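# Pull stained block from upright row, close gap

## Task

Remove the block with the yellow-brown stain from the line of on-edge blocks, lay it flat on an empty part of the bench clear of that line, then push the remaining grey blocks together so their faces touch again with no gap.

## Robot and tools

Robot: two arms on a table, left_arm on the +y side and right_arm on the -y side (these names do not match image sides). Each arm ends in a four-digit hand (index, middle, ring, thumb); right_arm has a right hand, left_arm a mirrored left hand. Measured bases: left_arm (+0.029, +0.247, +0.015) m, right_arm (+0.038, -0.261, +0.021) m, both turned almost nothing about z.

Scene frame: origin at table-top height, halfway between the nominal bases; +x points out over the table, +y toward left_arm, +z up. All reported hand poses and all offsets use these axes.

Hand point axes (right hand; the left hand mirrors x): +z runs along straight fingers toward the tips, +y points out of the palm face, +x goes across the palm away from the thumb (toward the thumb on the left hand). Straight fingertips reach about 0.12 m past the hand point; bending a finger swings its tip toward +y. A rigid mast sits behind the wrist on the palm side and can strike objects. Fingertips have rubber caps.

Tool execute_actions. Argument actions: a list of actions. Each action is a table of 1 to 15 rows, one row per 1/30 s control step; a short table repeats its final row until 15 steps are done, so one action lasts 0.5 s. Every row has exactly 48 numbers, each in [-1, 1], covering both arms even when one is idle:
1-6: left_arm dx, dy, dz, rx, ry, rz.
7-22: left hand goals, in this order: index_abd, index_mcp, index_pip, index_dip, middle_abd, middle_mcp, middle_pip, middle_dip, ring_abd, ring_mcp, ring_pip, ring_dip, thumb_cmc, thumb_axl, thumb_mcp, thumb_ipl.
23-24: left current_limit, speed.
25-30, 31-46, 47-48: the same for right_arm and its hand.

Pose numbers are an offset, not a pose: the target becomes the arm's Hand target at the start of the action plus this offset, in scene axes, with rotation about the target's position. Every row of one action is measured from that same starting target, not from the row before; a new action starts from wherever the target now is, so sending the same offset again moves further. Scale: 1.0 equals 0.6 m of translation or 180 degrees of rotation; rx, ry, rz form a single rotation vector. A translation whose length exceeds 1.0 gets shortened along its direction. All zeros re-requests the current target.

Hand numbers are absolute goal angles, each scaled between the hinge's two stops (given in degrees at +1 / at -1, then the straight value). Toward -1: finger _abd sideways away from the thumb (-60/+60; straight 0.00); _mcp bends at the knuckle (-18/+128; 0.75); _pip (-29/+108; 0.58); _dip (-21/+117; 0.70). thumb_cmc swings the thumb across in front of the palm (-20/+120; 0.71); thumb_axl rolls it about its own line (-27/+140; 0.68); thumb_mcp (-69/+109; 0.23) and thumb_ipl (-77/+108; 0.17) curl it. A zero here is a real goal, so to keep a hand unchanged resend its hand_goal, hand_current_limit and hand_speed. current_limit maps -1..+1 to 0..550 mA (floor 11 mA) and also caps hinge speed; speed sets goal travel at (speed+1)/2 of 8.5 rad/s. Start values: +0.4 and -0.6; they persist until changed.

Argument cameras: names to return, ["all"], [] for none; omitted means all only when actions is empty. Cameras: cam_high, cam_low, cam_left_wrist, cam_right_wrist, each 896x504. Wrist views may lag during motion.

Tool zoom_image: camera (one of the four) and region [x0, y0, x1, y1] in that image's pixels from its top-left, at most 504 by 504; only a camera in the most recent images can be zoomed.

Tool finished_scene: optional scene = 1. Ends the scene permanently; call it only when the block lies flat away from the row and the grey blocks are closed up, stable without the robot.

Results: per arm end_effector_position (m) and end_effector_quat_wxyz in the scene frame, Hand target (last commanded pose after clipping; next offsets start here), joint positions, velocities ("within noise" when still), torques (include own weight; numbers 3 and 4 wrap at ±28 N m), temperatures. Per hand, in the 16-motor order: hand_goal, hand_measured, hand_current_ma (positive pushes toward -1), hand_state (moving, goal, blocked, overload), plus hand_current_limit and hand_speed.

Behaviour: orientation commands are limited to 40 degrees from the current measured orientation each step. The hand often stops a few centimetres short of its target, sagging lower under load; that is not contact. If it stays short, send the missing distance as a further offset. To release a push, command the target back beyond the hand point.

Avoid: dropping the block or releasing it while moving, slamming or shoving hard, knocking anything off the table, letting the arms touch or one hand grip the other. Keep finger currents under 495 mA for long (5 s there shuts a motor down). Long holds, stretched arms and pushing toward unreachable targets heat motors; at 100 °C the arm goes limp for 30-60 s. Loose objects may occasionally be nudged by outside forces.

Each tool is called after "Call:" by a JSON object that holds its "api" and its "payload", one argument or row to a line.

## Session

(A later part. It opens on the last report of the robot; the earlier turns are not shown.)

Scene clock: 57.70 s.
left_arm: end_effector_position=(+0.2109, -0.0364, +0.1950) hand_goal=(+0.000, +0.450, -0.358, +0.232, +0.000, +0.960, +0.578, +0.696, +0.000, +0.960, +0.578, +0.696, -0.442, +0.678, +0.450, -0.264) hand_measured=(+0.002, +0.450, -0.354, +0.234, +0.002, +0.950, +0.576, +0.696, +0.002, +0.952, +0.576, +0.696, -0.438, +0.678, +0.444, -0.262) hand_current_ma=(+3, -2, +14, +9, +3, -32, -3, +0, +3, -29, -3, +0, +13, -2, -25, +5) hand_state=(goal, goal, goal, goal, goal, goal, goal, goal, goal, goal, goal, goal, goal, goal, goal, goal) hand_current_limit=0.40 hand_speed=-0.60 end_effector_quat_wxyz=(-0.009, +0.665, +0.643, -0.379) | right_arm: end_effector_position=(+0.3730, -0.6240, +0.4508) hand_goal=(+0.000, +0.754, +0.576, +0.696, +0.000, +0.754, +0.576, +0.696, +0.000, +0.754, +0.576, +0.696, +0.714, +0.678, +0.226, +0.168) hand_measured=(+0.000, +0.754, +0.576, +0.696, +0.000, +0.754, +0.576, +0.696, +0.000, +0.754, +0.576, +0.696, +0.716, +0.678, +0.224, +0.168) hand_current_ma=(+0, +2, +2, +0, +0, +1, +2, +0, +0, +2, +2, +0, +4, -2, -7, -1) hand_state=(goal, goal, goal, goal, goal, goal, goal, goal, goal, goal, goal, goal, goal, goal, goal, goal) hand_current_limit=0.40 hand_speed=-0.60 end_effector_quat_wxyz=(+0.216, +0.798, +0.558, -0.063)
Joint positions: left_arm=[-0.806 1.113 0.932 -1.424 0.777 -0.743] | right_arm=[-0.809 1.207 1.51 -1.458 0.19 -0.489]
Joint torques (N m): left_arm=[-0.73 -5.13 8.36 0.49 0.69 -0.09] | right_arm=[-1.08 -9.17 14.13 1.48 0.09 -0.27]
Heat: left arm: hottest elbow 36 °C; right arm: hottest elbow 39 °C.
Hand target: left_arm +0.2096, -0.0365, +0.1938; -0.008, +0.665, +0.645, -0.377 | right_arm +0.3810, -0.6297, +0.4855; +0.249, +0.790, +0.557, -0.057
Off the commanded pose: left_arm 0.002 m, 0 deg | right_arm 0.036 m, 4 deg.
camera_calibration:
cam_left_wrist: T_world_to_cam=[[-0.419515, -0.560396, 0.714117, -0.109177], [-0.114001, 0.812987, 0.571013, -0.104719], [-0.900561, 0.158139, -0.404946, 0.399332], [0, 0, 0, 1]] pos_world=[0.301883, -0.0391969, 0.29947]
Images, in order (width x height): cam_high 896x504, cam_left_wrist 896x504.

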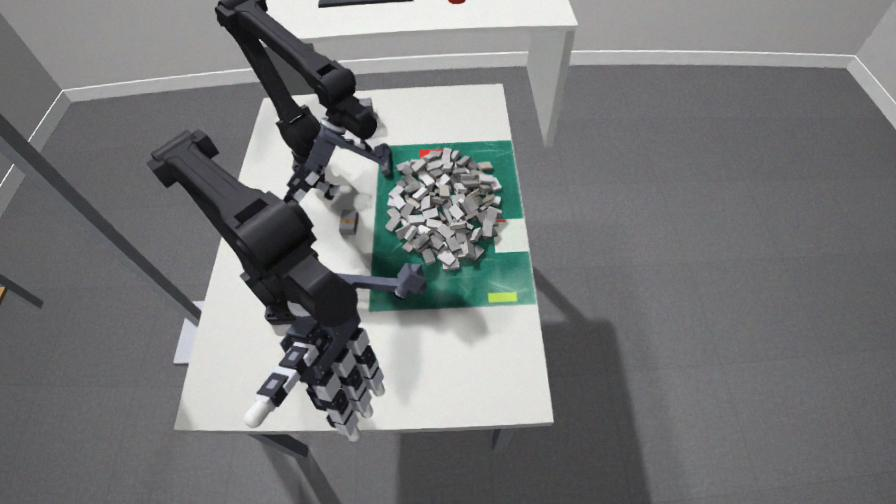

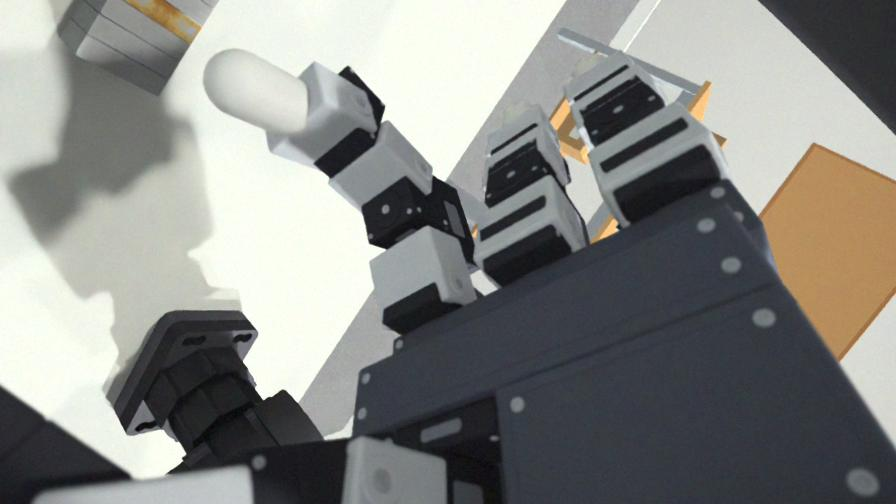

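Call:
{"api": "execute_actions", "payload": {
  "actions": [
    [[-0.0445,0,-0.0522,0.0123,0.0277,-0.0325,0,0.45,-0.358,0.232,0,0.959,0.577,0.696,0,0.959,0.577,0.696,-0.443,0.678,0.449,-0.265,0.4,-0.6,0,0,0,0,0,0,0,0.754,0.576,0.696,0,0.754,0.576,0.696,0,0.754,0.576,0.696,0.714,0.678,0.226,0.168,0.4,-0.6]],
    [[-0.0445,0,-0.0522,0.0123,0.0277,-0.0325,0,0.45,-0.358,0.232,0,0.959,0.577,0.696,0,0.959,0.577,0.696,-0.443,0.678,0.449,-0.265,0.4,-0.6,0,0,0,0,0,0,0,0.754,0.576,0.696,0,0.754,0.576,0.696,0,0.754,0.576,0.696,0.714,0.678,0.226,0.168,0.4,-0.6]]
  ],
  "cameras": ["cam_high", "cam_left_wrist"]
}}

Scene clock: 61.13 s.
left_arm: end_effector_position=(+0.1589, -0.0360, +0.1320) hand_goal=(+0.000, +0.450, -0.358, +0.232, +0.000, +0.960, +0.578, +0.696, +0.000, +0.960, +0.578, +0.696, -0.442, +0.678, +0.450, -0.264) hand_measured=(+0.002, +0.450, -0.354, +0.234, +0.002, +0.950, +0.576, +0.696, +0.002, +0.952, +0.576, +0.696, -0.438, +0.678, +0.444, -0.262) hand_current_ma=(+3, -3, +14, +9, +3, -32, -3, +0, +3, -29, -3, +0, +13, -2, -25, +5) hand_state=(goal, goal, goal, goal, goal, goal, goal, goal, goal, goal, goal, goal, goal, goal, goal, goal) hand_current_limit=0.40 hand_speed=-0.60 end_effector_quat_wxyz=(-0.123, +0.688, +0.589, -0.405) | right_arm: end_effector_position=(+0.3730, -0.6240, +0.4508) hand_goal=(+0.000, +0.754, +0.576, +0.696, +0.000, +0.754, +0.576, +0.696, +0.000, +0.754, +0.576, +0.696, +0.714, +0.678, +0.226, +0.168) hand_measured=(+0.000, +0.754, +0.576, +0.696, +0.000, +0.754, +0.576, +0.696, +0.000, +0.754, +0.576, +0.696, +0.716, +0.678, +0.224, +0.168) hand_current_ma=(+0, +2, +2, +0, +0, +1, +2, +0, +0, +2, +2, +0, +4, -2, -7, -1) hand_state=(goal, goal, goal, goal, goal, goal, goal, goal, goal, goal, goal, goal, goal, goal, goal, goal) hand_current_limit=0.40 hand_speed=-0.60 end_effector_quat_wxyz=(+0.216, +0.798, +0.558, -0.063)
Joint positions: left_arm=[-0.88 1.257 0.856 -1.5 0.825 -0.567] | right_arm=[-0.809 1.207 1.51 -1.458 0.19 -0.489]
Joint torques (N m): left_arm=[-0.73 -5.07 7.95 -0.7 0.86 0.11] | right_arm=[-1.08 -9.17 14.13 1.48 0.09 -0.27]
Heat: left arm: hottest elbow 36 °C; right arm: hottest elbow 39 °C.
Hand target: left_arm +0.1562, -0.0364, +0.1313; -0.128, +0.691, +0.585, -0.406 | right_arm +0.3810, -0.6297, +0.4855; +0.249, +0.790, +0.557, -0.057
Off the commanded pose: left_arm 0.003 m, 1 deg | right_arm 0.036 m, 4 deg.
camera_calibration:
cam_left_wrist: T_world_to_cam=[[-0.402793, -0.539392, 0.739469, -0.0909977], [0.133024, 0.76483, 0.630349, -0.123742], [-0.905573, 0.352267, -0.236316, 0.312478], [0, 0, 0, 1]] pos_world=[0.262779, -0.0645178, 0.219134]
Images, in order (width x height): cam_high 896x504, cam_left_wrist 896x504.

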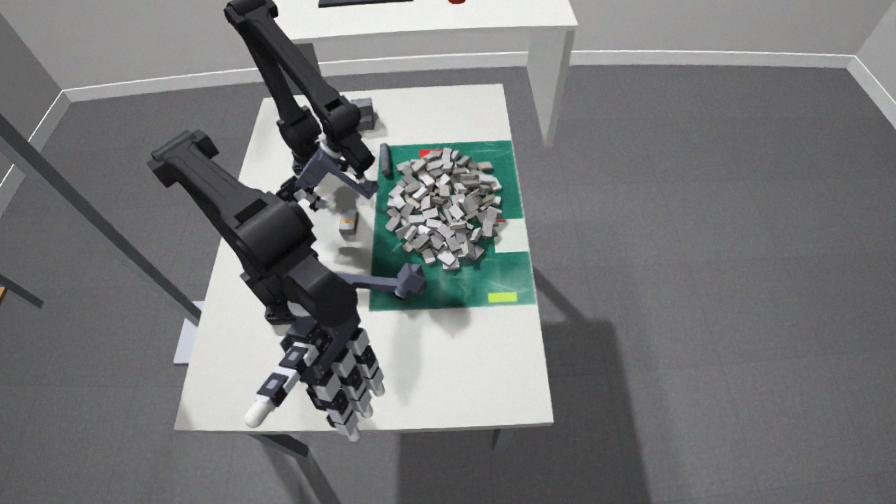

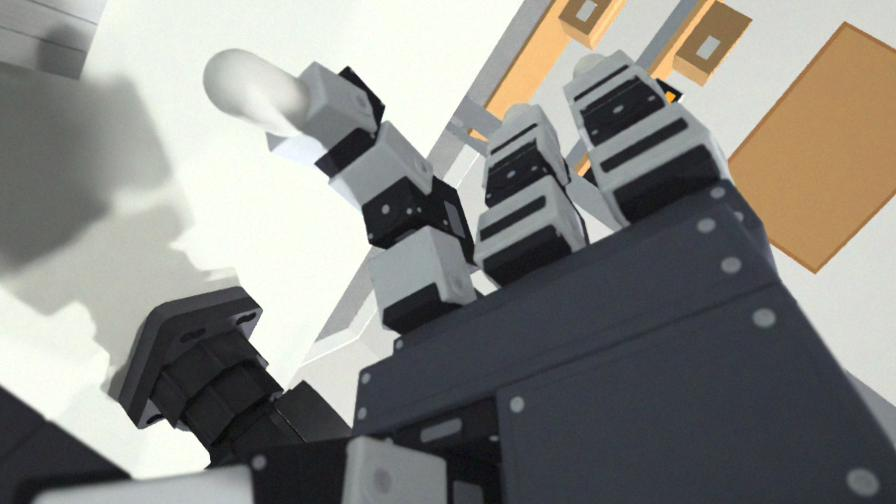

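Call:
{"api": "execute_actions", "payload": {
  "actions": [
    [[-0.0173,0.0036,-0.0257,0.0123,0.0277,-0.0325,0,0.45,-0.358,0.232,0,0.959,0.577,0.696,0,0.959,0.577,0.696,-0.443,0.678,0.449,-0.265,0.4,-0.6,0,0,0,0,0,0,0,0.754,0.576,0.696,0,0.754,0.576,0.696,0,0.754,0.576,0.696,0.714,0.678,0.226,0.168,0.4,-0.6]],
    [[-0.0173,0.0036,-0.0257,0.0123,0.0277,-0.0325,0,0.45,-0.358,0.232,0,0.959,0.577,0.696,0,0.959,0.577,0.696,-0.443,0.678,0.449,-0.265,0.4,-0.6,0,0,0,0,0,0,0,0.754,0.576,0.696,0,0.754,0.576,0.696,0,0.754,0.576,0.696,0.714,0.678,0.226,0.168,0.4,-0.6]],
    [[-0.0173,0.0036,-0.0257,0.0123,0.0277,-0.0325,0,0.45,-0.358,0.232,0,0.959,0.577,0.696,0,0.959,0.577,0.696,-0.443,0.678,0.449,-0.265,0.4,-0.6,0,0,0,0,0,0,0,0.754,0.576,0.696,0,0.754,0.576,0.696,0,0.754,0.576,0.696,0.714,0.678,0.226,0.168,0.4,-0.6]]
  ],
  "cameras": ["cam_high", "cam_left_wrist"]
}}

Scene clock: 63.57 s.
left_arm: end_effector_position=(+0.1219, -0.0238, +0.0805) hand_goal=(+0.000, +0.450, -0.358, +0.232, +0.000, +0.960, +0.578, +0.696, +0.000, +0.960, +0.578, +0.696, -0.442, +0.678, +0.450, -0.264) hand_measured=(+0.002, +0.448, -0.354, +0.234, +0.002, +0.950, +0.576, +0.696, +0.002, +0.952, +0.576, +0.696, -0.438, +0.678, +0.444, -0.262) hand_current_ma=(+3, -3, +14, +9, +3, -32, -3, +0, +3, -29, -3, +0, +13, -2, -25, +5) hand_state=(goal, goal, goal, goal, goal, goal, goal, goal, goal, goal, goal, goal, goal, goal, goal, goal) hand_current_limit=0.40 hand_speed=-0.60 end_effector_quat_wxyz=(-0.266, +0.708, +0.505, -0.416) | right_arm: end_effector_position=(+0.3730, -0.6240, +0.4508) hand_goal=(+0.000, +0.754, +0.576, +0.696, +0.000, +0.754, +0.576, +0.696, +0.000, +0.754, +0.576, +0.696, +0.714, +0.678, +0.226, +0.168) hand_measured=(+0.000, +0.754, +0.576, +0.696, +0.000, +0.754, +0.576, +0.696, +0.000, +0.754, +0.576, +0.696, +0.716, +0.678, +0.224, +0.168) hand_current_ma=(+0, +2, +2, +0, +0, +1, +2, +0, +0, +2, +2, +0, +4, -2, -7, -1) hand_state=(goal, goal, goal, goal, goal, goal, goal, goal, goal, goal, goal, goal, goal, goal, goal, goal) hand_current_limit=0.40 hand_speed=-0.60 end_effector_quat_wxyz=(+0.216, +0.798, +0.558, -0.063)
Joint positions: left_arm=[-0.925 1.514 0.869 -1.69 0.781 -0.251] | right_arm=[-0.809 1.207 1.51 -1.458 0.19 -0.489]
Joint torques (N m): left_arm=[-0.56 -6.48 7.98 -1.61 0.5 0.09] | right_arm=[-1.08 -9.11 14.13 1.5 0.09 -0.27]
Heat: left arm: hottest elbow 36 °C; right arm: hottest elbow 40 °C.
Hand target: left_arm +0.1252, -0.0300, +0.0850; -0.302, +0.705, +0.474, -0.433 | right_arm +0.3810, -0.6297, +0.4855; +0.249, +0.790, +0.557, -0.057
Off the commanded pose: left_arm 0.008 m, 6 deg | right_arm 0.036 m, 4 deg.
joint sent to its limit (left arm) — joint 4 (wrist pitch), lower limit. The joint targets are off in orientation, not in position.
camera_calibration:
cam_left_wrist: T_world_to_cam=[[-0.39629, -0.520925, 0.756036, -0.0629359], [0.434433, 0.619048, 0.654253, -0.137888], [-0.80884, 0.587721, -0.0190154, 0.238815], [0, 0, 0, 1]] pos_world=[0.228126, -0.0877827, 0.142337]
Images, in order (width x height): cam_high 896x504, cam_left_wrist 896x504.

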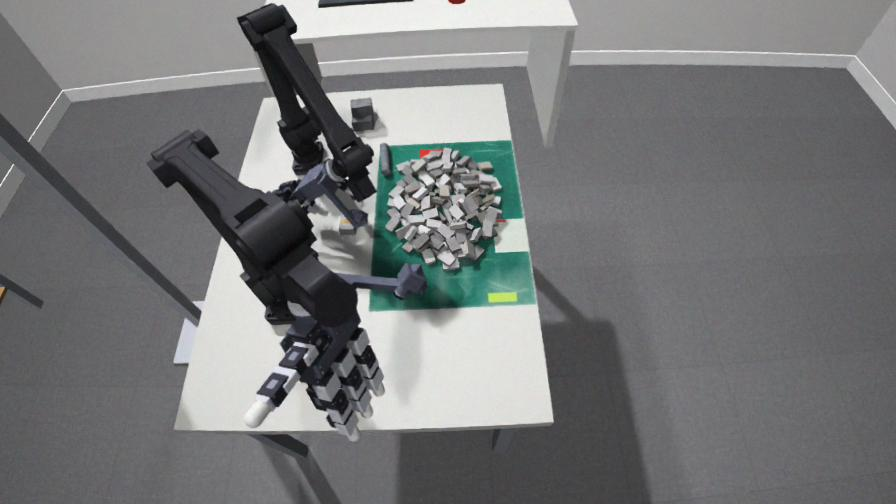

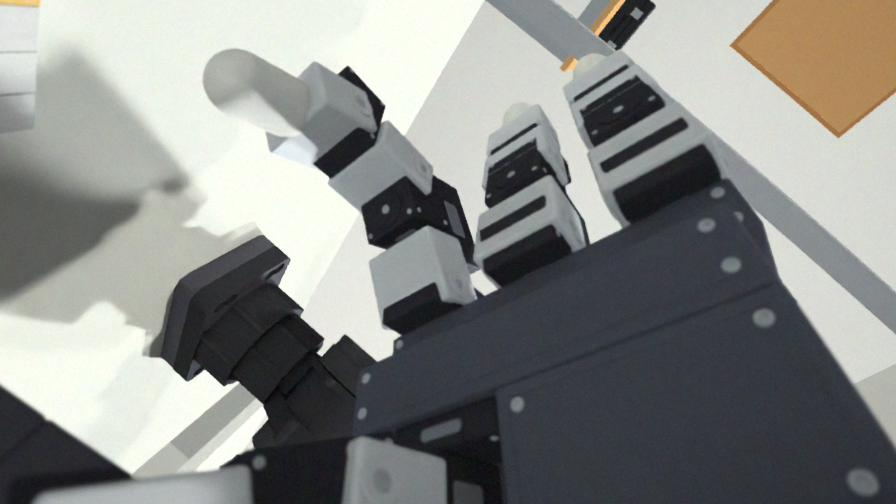

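Call:
{"api": "execute_actions", "payload": {
  "actions": [
    [[0.0197,-0.0167,-0.0167,0.0139,-0.0325,-0.0114,0,0.7945,-0.708,0.094,0,0.959,0.577,0.696,0,0.959,0.577,0.696,-0.414,0.677,0.427,-0.481,0.4,-0.6,0,0,0,0,0,0,0,0.754,0.576,0.696,0,0.754,0.576,0.696,0,0.754,0.576,0.696,0.714,0.678,0.226,0.168,0.4,-0.6]],
    [[0,0,0,0,0,0,0,0.7945,-0.708,0.094,0,0.959,0.577,0.696,0,0.959,0.577,0.696,-0.414,0.677,0.427,-0.481,0.4,-0.6,0,0,0,0,0,0,0,0.754,0.576,0.696,0,0.754,0.576,0.696,0,0.754,0.576,0.696,0.714,0.678,0.226,0.168,0.4,-0.6]]
  ],
  "cameras": ["cam_high", "cam_left_wrist"]
}}

Scene clock: 68.53 s.
left_arm: end_effector_position=(+0.1320, -0.0327, +0.0705) hand_goal=(+0.000, +0.794, -0.708, +0.094, +0.000, +0.960, +0.578, +0.696, +0.000, +0.960, +0.578, +0.696, -0.414, +0.678, +0.428, -0.480) hand_measured=(+0.002, +0.782, -0.702, +0.098, +0.002, +0.950, +0.576, +0.696, +0.002, +0.952, +0.576, +0.696, -0.414, +0.678, +0.428, -0.478) hand_current_ma=(+3, -46, +15, +9, +3, -32, -3, +0, +3, -29, -3, +0, -1, -2, -1, +10) hand_state=(goal, goal, goal, goal, goal, goal, goal, goal, goal, goal, goal, goal, goal, goal, goal, goal) hand_current_limit=0.40 hand_speed=-0.60 end_effector_quat_wxyz=(-0.290, +0.729, +0.489, -0.380) | right_arm: end_effector_position=(+0.3730, -0.6240, +0.4508) hand_goal=(+0.000, +0.754, +0.576, +0.696, +0.000, +0.754, +0.576, +0.696, +0.000, +0.754, +0.576, +0.696, +0.714, +0.678, +0.226, +0.168) hand_measured=(+0.000, +0.754, +0.576, +0.696, +0.000, +0.754, +0.576, +0.696, +0.000, +0.754, +0.576, +0.696, +0.716, +0.678, +0.224, +0.168) hand_current_ma=(+0, +2, +2, +0, +0, +1, +2, +0, +0, +2, +2, +0, +4, -2, -7, -1) hand_state=(goal, goal, goal, goal, goal, goal, goal, goal, goal, goal, goal, goal, goal, goal, goal, goal) hand_current_limit=0.40 hand_speed=-0.60 end_effector_quat_wxyz=(+0.216, +0.798, +0.558, -0.063)
Joint positions: left_arm=[-0.958 1.581 0.927 -1.693 0.707 -0.256] | right_arm=[-0.809 1.207 1.51 -1.458 0.19 -0.489]
Joint torques (N m): left_arm=[-0.62 -7.18 8.43 -1.58 0.43 -0.15] | right_arm=[-1.14 -9.17 14.13 1.5 0.09 -0.27]
Heat: left arm: hottest elbow 36 °C; right arm: hottest elbow 41 °C.
Hand target: left_arm +0.1370, -0.0400, +0.0750; -0.301, +0.728, +0.485, -0.381 | right_arm +0.3810, -0.6297, +0.4855; +0.249, +0.790, +0.557, -0.057
Off the commanded pose: left_arm 0.010 m, 1 deg | right_arm 0.036 m, 4 deg.
joint sent to its limit (left arm) — joint 4 (wrist pitch), lower limit. The joint targets still meet the commanded pose.
camera_calibration:
cam_left_wrist: T_world_to_cam=[[-0.464659, -0.519135, 0.71735, -0.0442252], [0.458663, 0.551864, 0.696473, -0.138458], [-0.757443, 0.652644, -0.0183202, 0.247253], [0, 0, 0, 1]] pos_world=[0.230236, -0.107917, 0.132687]
Images, in order (width x height): cam_high 896x504, cam_left_wrist 896x504.

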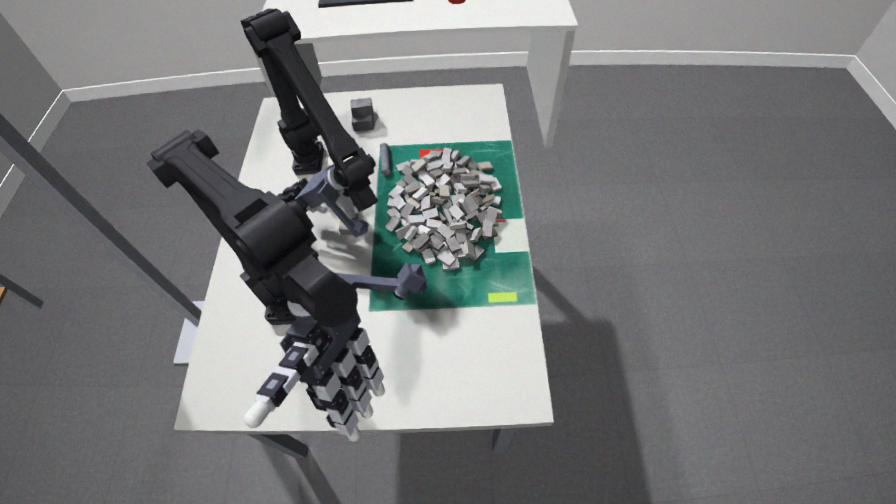

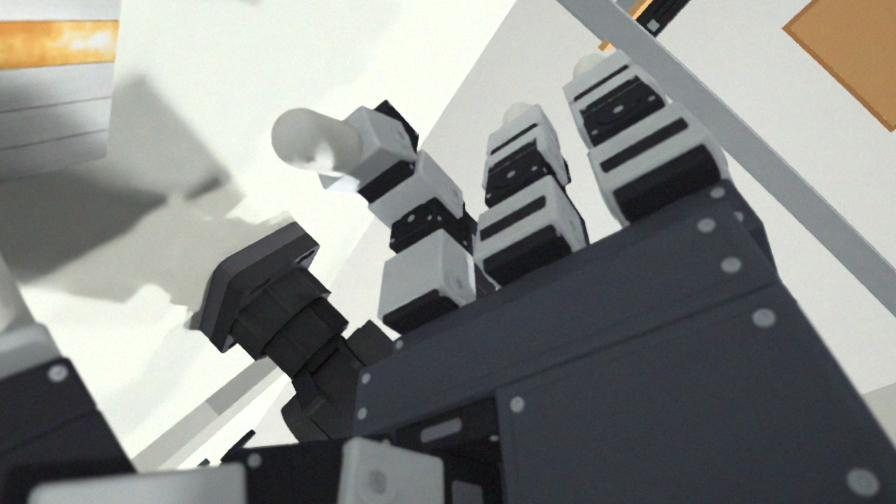

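Call:
{"api": "zoom_image", "payload": {
  "camera": "cam_left_wrist",
  "region": [0, 0, 250, 200]
}}

Call:
{"api": "zoom_image", "payload": {
  "camera": "cam_high",
  "region": [270, 150, 390, 260]
}}

Scaled by 2.016 from the camera's 896x504 image, which has a finer 1280x720 frame.

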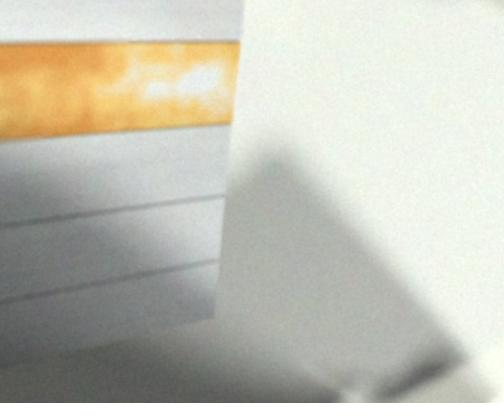

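Scaled by 4.200 from the camera's 896x504 image, which has a finer 1280x720 frame.

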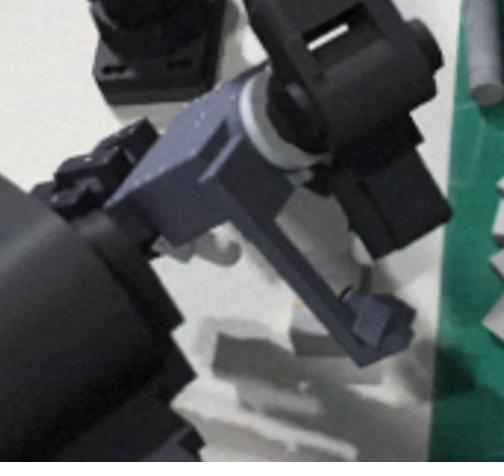

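Call:
{"api": "execute_actions", "payload": {
  "actions": [
    [[0.0343,-0.0228,-0.005,0,0,0,0,0.7945,-0.708,0.094,0,0.959,0.577,0.696,0,0.959,0.577,0.696,-0.414,0.677,0.427,-0.481,0.4,-0.6,0,0,0,0,0,0,0,0.754,0.576,0.696,0,0.754,0.576,0.696,0,0.754,0.576,0.696,0.714,0.678,0.226,0.168,0.4,-0.6]],
    [[0,0,0,0,0,0,0,0.7945,-0.708,0.094,0,0.959,0.577,0.696,0,0.959,0.577,0.696,-0.414,0.677,0.427,-0.481,0.4,-0.6,0,0,0,0,0,0,0,0.754,0.576,0.696,0,0.754,0.576,0.696,0,0.754,0.576,0.696,0.714,0.678,0.226,0.168,0.4,-0.6]]
  ],
  "cameras": ["cam_high", "cam_left_wrist"]
}}

Call:
{"api": "zoom_image", "payload": {
  "camera": "cam_left_wrist",
  "region": [0, 0, 350, 250]
}}

Scene clock: 73.37 s.
left_arm: end_effector_position=(+0.1497, -0.0476, +0.0688) hand_goal=(+0.000, +0.794, -0.708, +0.094, +0.000, +0.960, +0.578, +0.696, +0.000, +0.960, +0.578, +0.696, -0.414, +0.678, +0.428, -0.480) hand_measured=(+0.002, +0.782, -0.704, +0.098, +0.002, +0.950, +0.576, +0.696, +0.002, +0.952, +0.576, +0.696, -0.414, +0.678, +0.428, -0.478) hand_current_ma=(+3, -42, +15, +9, +3, -32, -3, +0, +3, -29, -3, +0, -1, -2, -1, +9) hand_state=(goal, goal, goal, goal, goal, goal, goal, goal, goal, goal, goal, goal, goal, goal, goal, goal) hand_current_limit=0.40 hand_speed=-0.60 end_effector_quat_wxyz=(-0.285, +0.733, +0.491, -0.375) | right_arm: end_effector_position=(+0.3730, -0.6240, +0.4508) hand_goal=(+0.000, +0.754, +0.576, +0.696, +0.000, +0.754, +0.576, +0.696, +0.000, +0.754, +0.576, +0.696, +0.714, +0.678, +0.226, +0.168) hand_measured=(+0.000, +0.754, +0.576, +0.696, +0.000, +0.754, +0.576, +0.696, +0.000, +0.754, +0.576, +0.696, +0.716, +0.678, +0.224, +0.168) hand_current_ma=(+0, +2, +2, +0, +0, +1, +2, +0, +0, +2, +2, +0, +4, -2, -7, -1) hand_state=(goal, goal, goal, goal, goal, goal, goal, goal, goal, goal, goal, goal, goal, goal, goal, goal) hand_current_limit=0.40 hand_speed=-0.60 end_effector_quat_wxyz=(+0.216, +0.798, +0.558, -0.063)
Joint positions: left_arm=[-0.948 1.625 0.984 -1.694 0.692 -0.256] | right_arm=[-0.809 1.207 1.51 -1.458 0.19 -0.489]
Joint torques (N m): left_arm=[0.26 -7.59 8.49 -1.54 0.44 -0.1] | right_arm=[-1.14 -9.17 14.13 1.48 0.09 -0.27]
Heat: left arm: hottest elbow 35 °C; right arm: hottest elbow 41 °C.
Hand target: left_arm +0.1575, -0.0536, +0.0719; -0.301, +0.727, +0.485, -0.381 | right_arm +0.3810, -0.6297, +0.4855; +0.249, +0.790, +0.557, -0.057
Off the commanded pose: left_arm 0.010 m, 2 deg | right_arm 0.036 m, 4 deg.
joint sent to its limit (left arm) — joint 4 (wrist pitch), lower limit. The joint targets still meet the commanded pose.
camera_calibration:
cam_left_wrist: T_world_to_cam=[[-0.476494, -0.51643, 0.711515, -0.0401263], [0.447175, 0.554431, 0.701884, -0.135745], [-0.756959, 0.652616, -0.0332483, 0.271307], [0, 0, 0, 1]] pos_world=[0.24695, -0.12252, 0.132848]
Images, in order (width x height): cam_high 896x504, cam_left_wrist 896x504.

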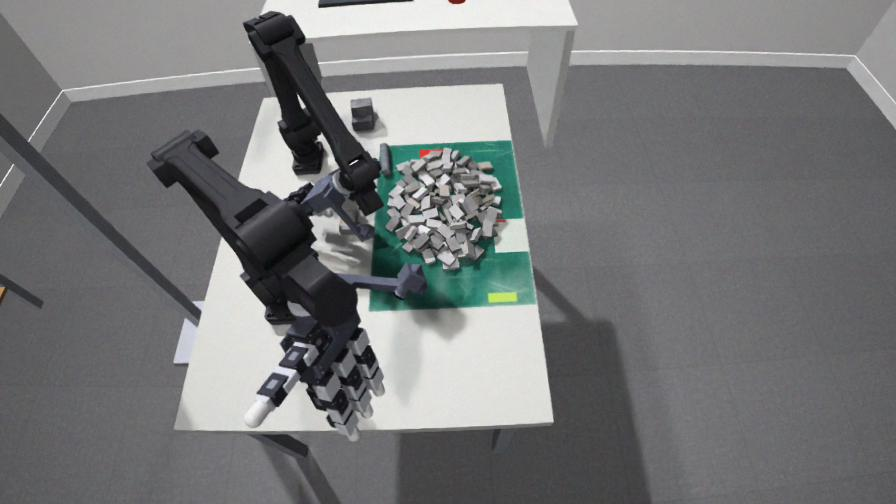

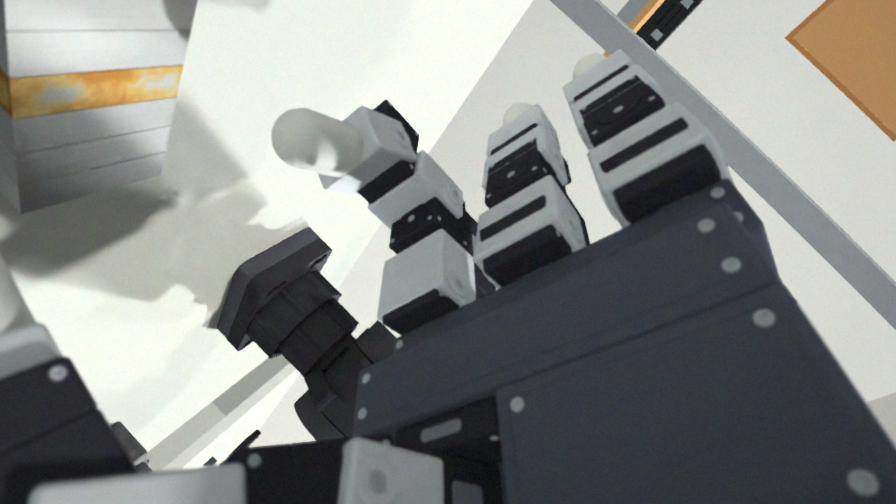

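Scaled by 1.440 from the camera's 896x504 image, which has a finer 1280x720 frame.

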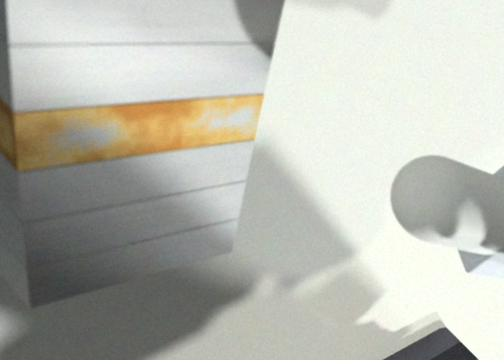

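Call:
{"api": "execute_actions", "payload": {
  "actions": [
    [[0.0021,0.0001,-0.03,0,0,0,0,0.7945,-0.708,0.094,0,0.959,0.577,0.696,0,0.959,0.577,0.696,-0.414,0.677,0.427,-0.481,0.4,-0.6,0,0,0,0,0,0,0,0.754,0.576,0.696,0,0.754,0.576,0.696,0,0.754,0.576,0.696,0.714,0.678,0.226,0.168,0.4,-0.6]],
    [[0.0021,0.0001,-0.0313,0,0,0,0,0.7945,-0.708,0.094,0,0.959,0.577,0.696,0,0.959,0.577,0.696,-0.414,0.677,0.427,-0.481,0.4,-0.6,0,0,0,0,0,0,0,0.754,0.576,0.696,0,0.754,0.576,0.696,0,0.754,0.576,0.696,0.714,0.678,0.226,0.168,0.4,-0.6]]
  ],
  "cameras": ["cam_high", "cam_left_wrist"]
}}

Call:
{"api": "zoom_image", "payload": {
  "camera": "cam_left_wrist",
  "region": [0, 0, 350, 250]
}}

Scene clock: 76.57 s.
left_arm: end_effector_position=(+0.1528, -0.0468, +0.0378) hand_goal=(+0.000, +0.794, -0.708, +0.094, +0.000, +0.960, +0.578, +0.696, +0.000, +0.960, +0.578, +0.696, -0.414, +0.678, +0.428, -0.480) hand_measured=(+0.002, +0.782, -0.704, +0.098, +0.002, +0.950, +0.576, +0.696, +0.002, +0.952, +0.576, +0.696, -0.414, +0.678, +0.428, -0.478) hand_current_ma=(+3, -42, +15, +9, +3, -32, -3, +0, +3, -29, -3, +0, -1, -2, -1, +9) hand_state=(goal, goal, goal, goal, goal, goal, goal, goal, goal, goal, goal, goal, goal, goal, goal, goal) hand_current_limit=0.40 hand_speed=-0.60 end_effector_quat_wxyz=(-0.310, +0.722, +0.488, -0.379) | right_arm: end_effector_position=(+0.3730, -0.6240, +0.4508) hand_goal=(+0.000, +0.754, +0.576, +0.696, +0.000, +0.754, +0.576, +0.696, +0.000, +0.754, +0.576, +0.696, +0.714, +0.678, +0.226, +0.168) hand_measured=(+0.000, +0.754, +0.576, +0.696, +0.000, +0.754, +0.576, +0.696, +0.000, +0.754, +0.576, +0.696, +0.716, +0.678, +0.224, +0.168) hand_current_ma=(+0, +2, +2, +0, +0, +1, +2, +0, +0, +2, +2, +0, +4, -2, -7, -1) hand_state=(goal, goal, goal, goal, goal, goal, goal, goal, goal, goal, goal, goal, goal, goal, goal, goal) hand_current_limit=0.40 hand_speed=-0.60 end_effector_quat_wxyz=(+0.216, +0.798, +0.558, -0.063)
Joint positions: left_arm=[-0.937 1.727 0.992 -1.671 0.683 -0.228] | right_arm=[-0.809 1.207 1.51 -1.458 0.19 -0.489]
Joint torques (N m): left_arm=[0.5 -8.35 6.74 -0.9 0.4 0.07] | right_arm=[-1.08 -9.17 14.13 1.5 0.09 -0.27]
Heat: left arm: hottest elbow 35 °C; right arm: hottest elbow 42 °C.
Hand target: left_arm +0.1600, -0.0535, +0.0352; -0.301, +0.727, +0.485, -0.381 | right_arm +0.3810, -0.6297, +0.4855; +0.249, +0.790, +0.557, -0.057
Off the commanded pose: left_arm 0.010 m, 1 deg | right_arm 0.036 m, 4 deg.
camera_calibration:
cam_left_wrist: T_world_to_cam=[[-0.453425, -0.538633, 0.710127, -0.0206687], [0.480776, 0.523076, 0.703737, -0.122556], [-0.750507, 0.660504, 0.0217861, 0.269479], [0, 0, 0, 1]] pos_world=[0.251796, -0.125018, 0.0950539]
Images, in order (width x height): cam_high 896x504, cam_left_wrist 896x504.

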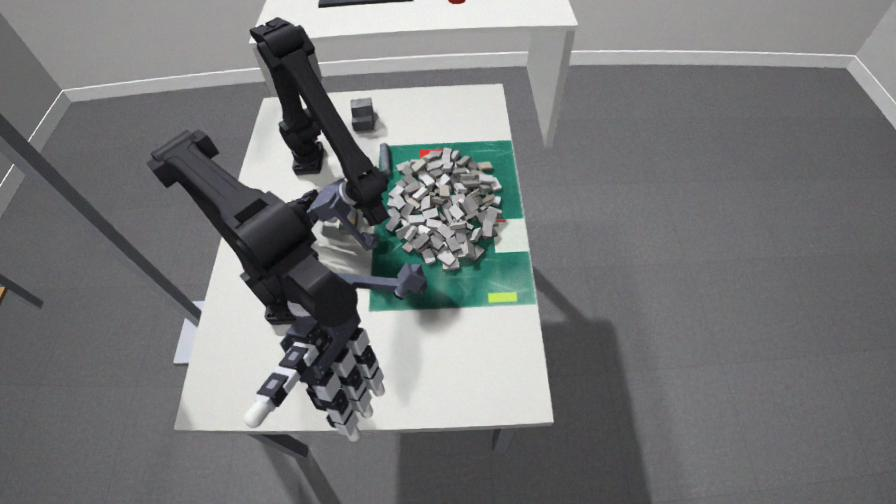

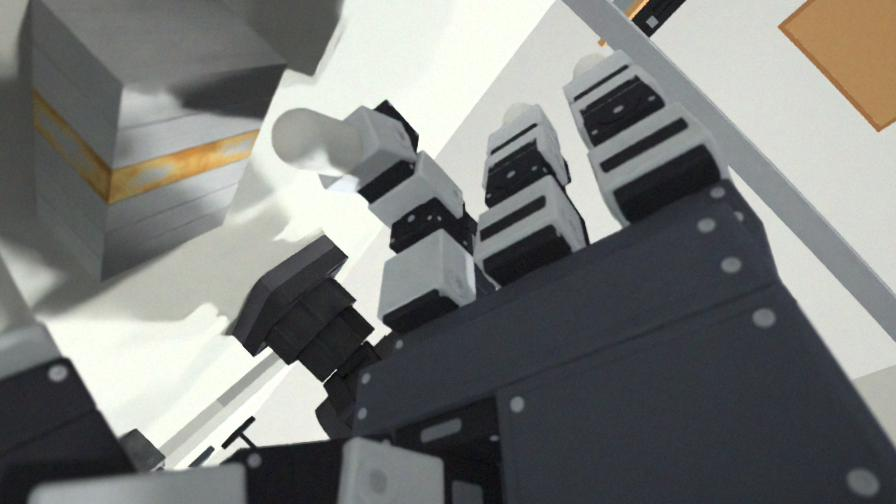

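Scaled by 1.440 from the camera's 896x504 image, which has a finer 1280x720 frame.

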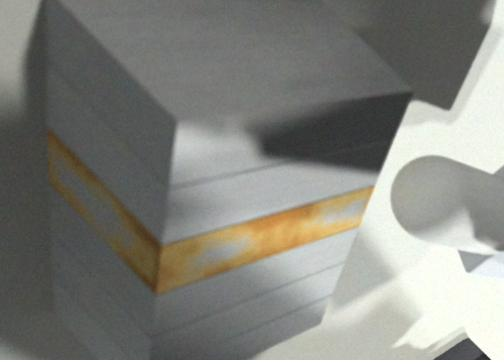

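Call:
{"api": "execute_actions", "payload": {
  "actions": [
    [[0.0027,-0.0052,-0.0133,0,0,0,0,0.699,-0.679,0.094,0,0.959,0.577,0.696,0,0.959,0.577,0.696,-0.414,0.677,0.36,-0.481,0.3,-0.8,0,0,0,0,0,0,0,0.754,0.576,0.696,0,0.754,0.576,0.696,0,0.754,0.576,0.696,0.714,0.678,0.226,0.168,0.4,-0.6]]
  ],
  "cameras": ["cam_left_wrist"]
}}

Call:
{"api": "zoom_image", "payload": {
  "camera": "cam_left_wrist",
  "region": [0, 0, 350, 250]
}}

Scene clock: 78.90 s.
left_arm: end_effector_position=(+0.1539, -0.0481, +0.0296) hand_goal=(+0.000, +0.700, -0.678, +0.094, +0.000, +0.960, +0.578, +0.696, +0.000, +0.960, +0.578, +0.696, -0.414, +0.678, +0.360, -0.480) hand_measured=(+0.002, +0.698, -0.680, +0.098, +0.002, +0.950, +0.576, +0.696, +0.002, +0.952, +0.576, +0.696, -0.414, +0.678, +0.360, -0.478) hand_current_ma=(+3, -8, -4, +9, +3, -32, -3, +0, +3, -29, -3, +0, -1, -2, +0, +9) hand_state=(goal, goal, goal, goal, goal, goal, goal, goal, goal, goal, goal, goal, goal, goal, goal, goal) hand_current_limit=0.30 hand_speed=-0.80 end_effector_quat_wxyz=(-0.311, +0.722, +0.488, -0.379) | right_arm: end_effector_position=(+0.3730, -0.6240, +0.4508) hand_goal=(+0.000, +0.754, +0.576, +0.696, +0.000, +0.754, +0.576, +0.696, +0.000, +0.754, +0.576, +0.696, +0.714, +0.678, +0.226, +0.168) hand_measured=(+0.000, +0.754, +0.576, +0.696, +0.000, +0.754, +0.576, +0.696, +0.000, +0.754, +0.576, +0.696, +0.716, +0.678, +0.224, +0.168) hand_current_ma=(+0, +2, +2, +0, +0, +1, +2, +0, +0, +2, +2, +0, +4, -2, -7, -1) hand_state=(goal, goal, goal, goal, goal, goal, goal, goal, goal, goal, goal, goal, goal, goal, goal, goal) hand_current_limit=0.40 hand_speed=-0.60 end_effector_quat_wxyz=(+0.216, +0.798, +0.558, -0.063)
Joint positions: left_arm=[-0.937 1.748 0.992 -1.652 0.683 -0.228] | right_arm=[-0.809 1.207 1.51 -1.458 0.19 -0.489]
Joint torques (N m): left_arm=[0.21 -8.47 6.95 -0.88 0.46 0.06] | right_arm=[-1.08 -9.11 14.13 1.5 0.09 -0.27]
Heat: left arm: hottest elbow 35 °C; right arm: hottest elbow 42 °C.
Hand target: left_arm +0.1617, -0.0567, +0.0272; -0.300, +0.728, +0.485, -0.381 | right_arm +0.3810, -0.6297, +0.4855; +0.249, +0.790, +0.557, -0.057
Off the commanded pose: left_arm 0.012 m, 1 deg | right_arm 0.036 m, 4 deg.
camera_calibration:
cam_left_wrist: T_world_to_cam=[[-0.452537, -0.539747, 0.709847, -0.015349], [0.481581, 0.522039, 0.703957, -0.116739], [-0.750526, 0.660416, 0.0236899, 0.271305], [0, 0, 0, 1]] pos_world=[0.252895, -0.126516, 0.0866475]
Images, in order (width x height): cam_left_wrist 896x504.

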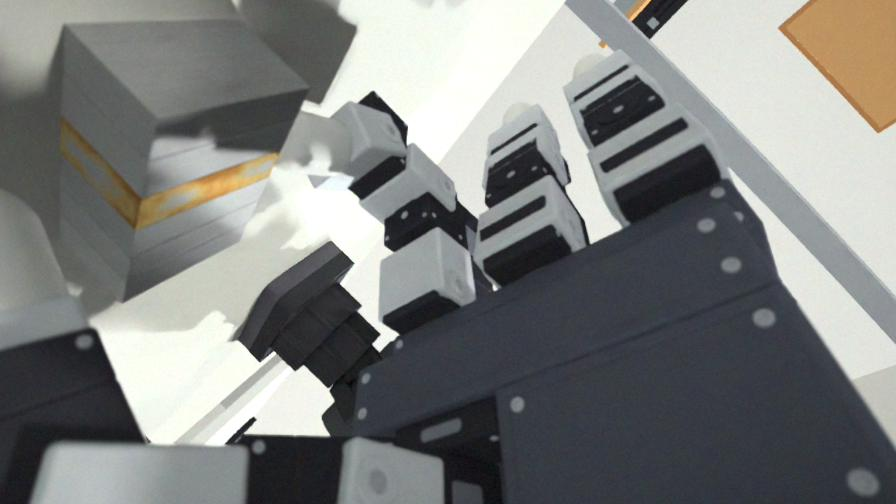

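Scaled by 1.440 from the camera's 896x504 image, which has a finer 1280x720 frame.

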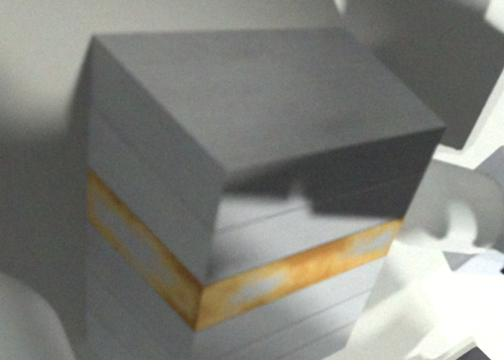

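Call:
{"api": "execute_actions", "payload": {
  "actions": [
    [[0,0,0,0,0,0,0,0.61,-0.62,0.101,0,0.959,0.577,0.696,0,0.959,0.577,0.696,-0.414,0.677,0.29,-0.481,0.0,-0.94,0,0,0,0,0,0,0,0.754,0.576,0.696,0,0.754,0.576,0.696,0,0.754,0.576,0.696,0.714,0.678,0.226,0.168,0.4,-0.6]]
  ],
  "cameras": ["cam_left_wrist"]
}}

Call:
{"api": "zoom_image", "payload": {
  "camera": "cam_left_wrist",
  "region": [0, 0, 350, 250]
}}

Scene clock: 81.73 s.
left_arm: end_effector_position=(+0.1539, -0.0481, +0.0296) hand_goal=(+0.000, +0.610, -0.620, +0.102, +0.000, +0.960, +0.578, +0.696, +0.000, +0.960, +0.578, +0.696, -0.414, +0.678, +0.290, -0.480) hand_measured=(+0.002, +0.618, -0.616, +0.102, +0.002, +0.950, +0.576, +0.696, +0.002, +0.952, +0.576, +0.696, -0.414, +0.678, +0.290, -0.478) hand_current_ma=(+3, +29, +10, -1, +3, -32, -3, +0, +3, -29, -3, +0, -1, -2, +2, +9) hand_state=(goal, goal, goal, goal, goal, goal, goal, goal, goal, goal, goal, goal, goal, goal, goal, goal) hand_current_limit=0.00 hand_speed=-0.94 end_effector_quat_wxyz=(-0.311, +0.722, +0.488, -0.379) | right_arm: end_effector_position=(+0.3730, -0.6240, +0.4508) hand_goal=(+0.000, +0.754, +0.576, +0.696, +0.000, +0.754, +0.576, +0.696, +0.000, +0.754, +0.576, +0.696, +0.714, +0.678, +0.226, +0.168) hand_measured=(+0.000, +0.754, +0.576, +0.696, +0.000, +0.754, +0.576, +0.696, +0.000, +0.754, +0.576, +0.696, +0.716, +0.678, +0.224, +0.168) hand_current_ma=(+0, +2, +2, +0, +0, +1, +2, +0, +0, +2, +2, +0, +4, -2, -7, -1) hand_state=(goal, goal, goal, goal, goal, goal, goal, goal, goal, goal, goal, goal, goal, goal, goal, goal) hand_current_limit=0.40 hand_speed=-0.60 end_effector_quat_wxyz=(+0.216, +0.798, +0.558, -0.063)
Joint positions: left_arm=[-0.937 1.748 0.992 -1.652 0.683 -0.228] | right_arm=[-0.809 1.207 1.51 -1.458 0.19 -0.489]
Joint torques (N m): left_arm=[0.21 -8.47 6.97 -0.88 0.46 0.06] | right_arm=[-1.08 -9.17 14.13 1.5 0.09 -0.27]
Motor temperatures (°C): left_arm=[29 30 35 27 28 29] | right_arm=[27 30 43 29 31 30]
Heat: left arm: hottest elbow 35 °C; right arm: hottest elbow 43 °C.
Hand target: left_arm +0.1617, -0.0567, +0.0272; -0.300, +0.728, +0.485, -0.381 | right_arm +0.3810, -0.6297, +0.4855; +0.249, +0.790, +0.557, -0.057
Off the commanded pose: left_arm 0.012 m, 1 deg | right_arm 0.036 m, 4 deg.
camera_calibration:
cam_left_wrist: T_world_to_cam=[[-0.452537, -0.539747, 0.709847, -0.015349], [0.481581, 0.522039, 0.703957, -0.116739], [-0.750526, 0.660416, 0.0236899, 0.271305], [0, 0, 0, 1]] pos_world=[0.252895, -0.126516, 0.0866475]
Images, in order (width x height): cam_left_wrist 896x504.

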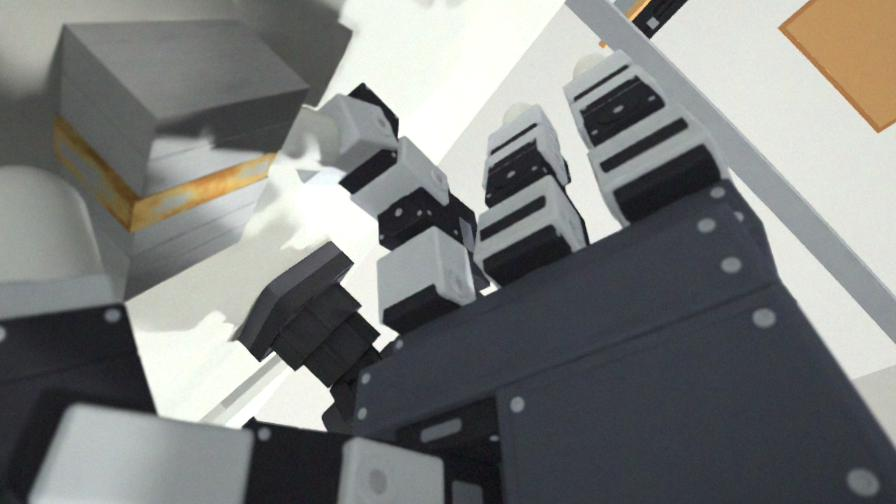

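Scaled by 1.440 from the camera's 896x504 image, which has a finer 1280x720 frame.

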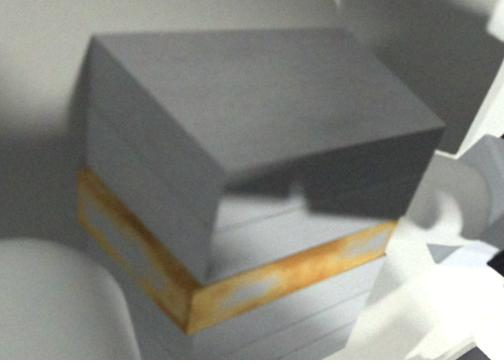

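Call:
{"api": "execute_actions", "payload": {
  "actions": [
    [[0,0,0,0,0,0,0,0.58,-0.62,0.101,0,0.959,0.577,0.696,0,0.959,0.577,0.696,-0.414,0.677,0.23,-0.481,0.0,-0.94,0,0,0,0,0,0,0,0.754,0.576,0.696,0,0.754,0.576,0.696,0,0.754,0.576,0.696,0.714,0.678,0.226,0.168,0.4,-0.6]],
    [[0,0,0,0,0,0,0,0.55,-0.62,0.101,0,0.959,0.577,0.696,0,0.959,0.577,0.696,-0.414,0.677,0.2,-0.481,0.0,-0.94,0,0,0,0,0,0,0,0.754,0.576,0.696,0,0.754,0.576,0.696,0,0.754,0.576,0.696,0.714,0.678,0.226,0.168,0.4,-0.6]]
  ],
  "cameras": ["cam_left_wrist"]
}}

Call:
{"api": "zoom_image", "payload": {
  "camera": "cam_left_wrist",
  "region": [0, 0, 350, 250]
}}

Scene clock: 83.43 s.
left_arm: end_effector_position=(+0.1539, -0.0481, +0.0296) hand_goal=(+0.000, +0.550, -0.620, +0.102, +0.000, +0.960, +0.578, +0.696, +0.000, +0.960, +0.578, +0.696, -0.414, +0.678, +0.200, -0.480) hand_measured=(+0.002, +0.592, -0.610, +0.104, +0.002, +0.950, +0.576, +0.696, +0.002, +0.952, +0.576, +0.696, -0.414, +0.678, +0.244, -0.472) hand_current_ma=(+3, +178, +33, +4, +3, -32, -3, +0, +3, -29, -3, +0, -1, -2, +235, +34) hand_state=(goal, blocked, goal, goal, goal, goal, goal, goal, goal, goal, goal, goal, goal, goal, blocked, goal) hand_current_limit=0.00 hand_speed=-0.94 end_effector_quat_wxyz=(-0.311, +0.722, +0.488, -0.379) | right_arm: end_effector_position=(+0.3730, -0.6240, +0.4508) hand_goal=(+0.000, +0.754, +0.576, +0.696, +0.000, +0.754, +0.576, +0.696, +0.000, +0.754, +0.576, +0.696, +0.714, +0.678, +0.226, +0.168) hand_measured=(+0.000, +0.754, +0.576, +0.696, +0.000, +0.754, +0.576, +0.696, +0.000, +0.754, +0.576, +0.696, +0.716, +0.678, +0.224, +0.168) hand_current_ma=(+0, +2, +2, +0, +0, +1, +2, +0, +0, +2, +2, +0, +4, -2, -7, -1) hand_state=(goal, goal, goal, goal, goal, goal, goal, goal, goal, goal, goal, goal, goal, goal, goal, goal) hand_current_limit=0.40 hand_speed=-0.60 end_effector_quat_wxyz=(+0.216, +0.798, +0.558, -0.063)
Joint positions: left_arm=[-0.937 1.748 0.992 -1.652 0.683 -0.228] | right_arm=[-0.809 1.207 1.51 -1.458 0.19 -0.489]
Joint torques (N m): left_arm=[0.26 -8.41 6.95 -0.88 0.46 0.06] | right_arm=[-1.14 -9.17 14.15 1.48 0.09 -0.27]
Heat: left arm: hottest elbow 34 °C; right arm: hottest elbow 43 °C.
Hand target: left_arm +0.1617, -0.0567, +0.0272; -0.300, +0.728, +0.485, -0.381 | right_arm +0.3810, -0.6297, +0.4855; +0.249, +0.790, +0.557, -0.057
Off the commanded pose: left_arm 0.012 m, 1 deg | right_arm 0.036 m, 4 deg.
camera_calibration:
cam_left_wrist: T_world_to_cam=[[-0.452537, -0.539747, 0.709847, -0.015349], [0.481581, 0.522039, 0.703957, -0.116739], [-0.750526, 0.660416, 0.0236899, 0.271305], [0, 0, 0, 1]] pos_world=[0.252895, -0.126516, 0.0866475]
Images, in order (width x height): cam_left_wrist 896x504.

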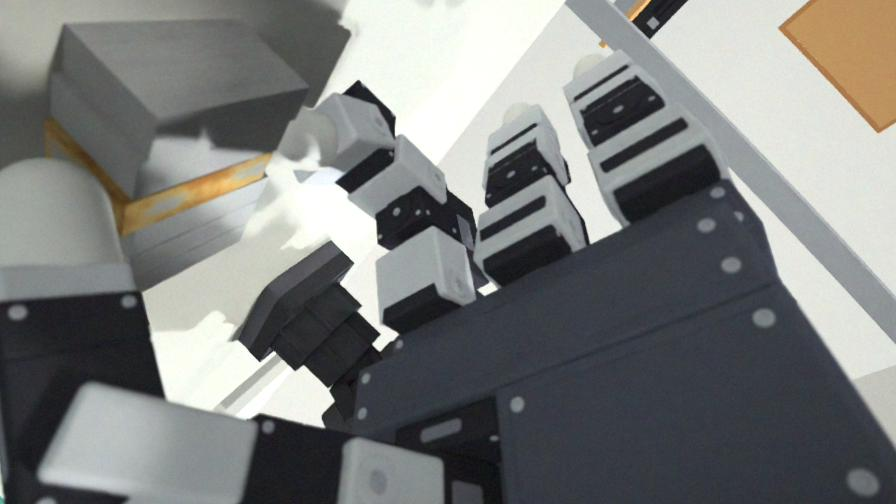

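Scaled by 1.440 from the camera's 896x504 image, which has a finer 1280x720 frame.

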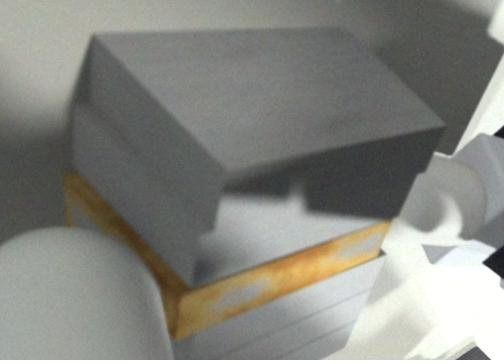

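Call:
{"api": "zoom_image", "payload": {
  "camera": "cam_left_wrist",
  "region": [220, 60, 360, 200]
}}

Call:
{"api": "zoom_image", "payload": {
  "camera": "cam_left_wrist",
  "region": [20, 10, 200, 260]
}}

Scaled by 3.600 from the camera's 896x504 image, which has a finer 1280x720 frame.

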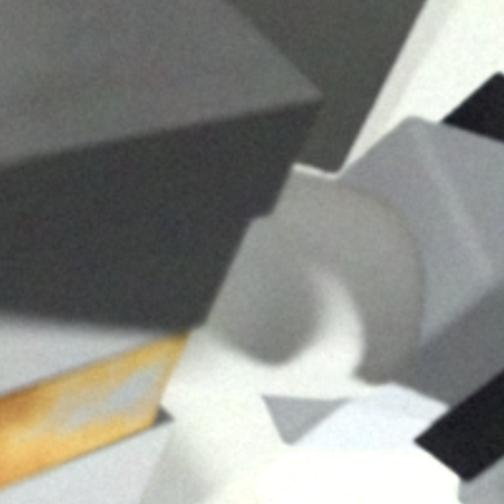

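Scaled by 2.016 from the camera's 896x504 image, which has a finer 1280x720 frame.

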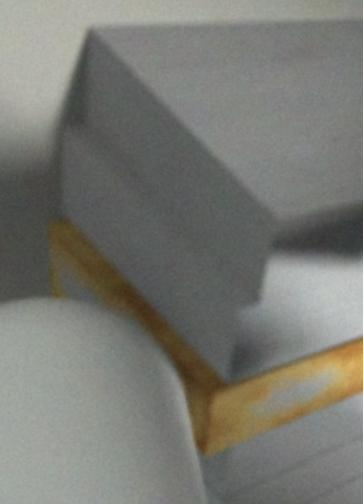

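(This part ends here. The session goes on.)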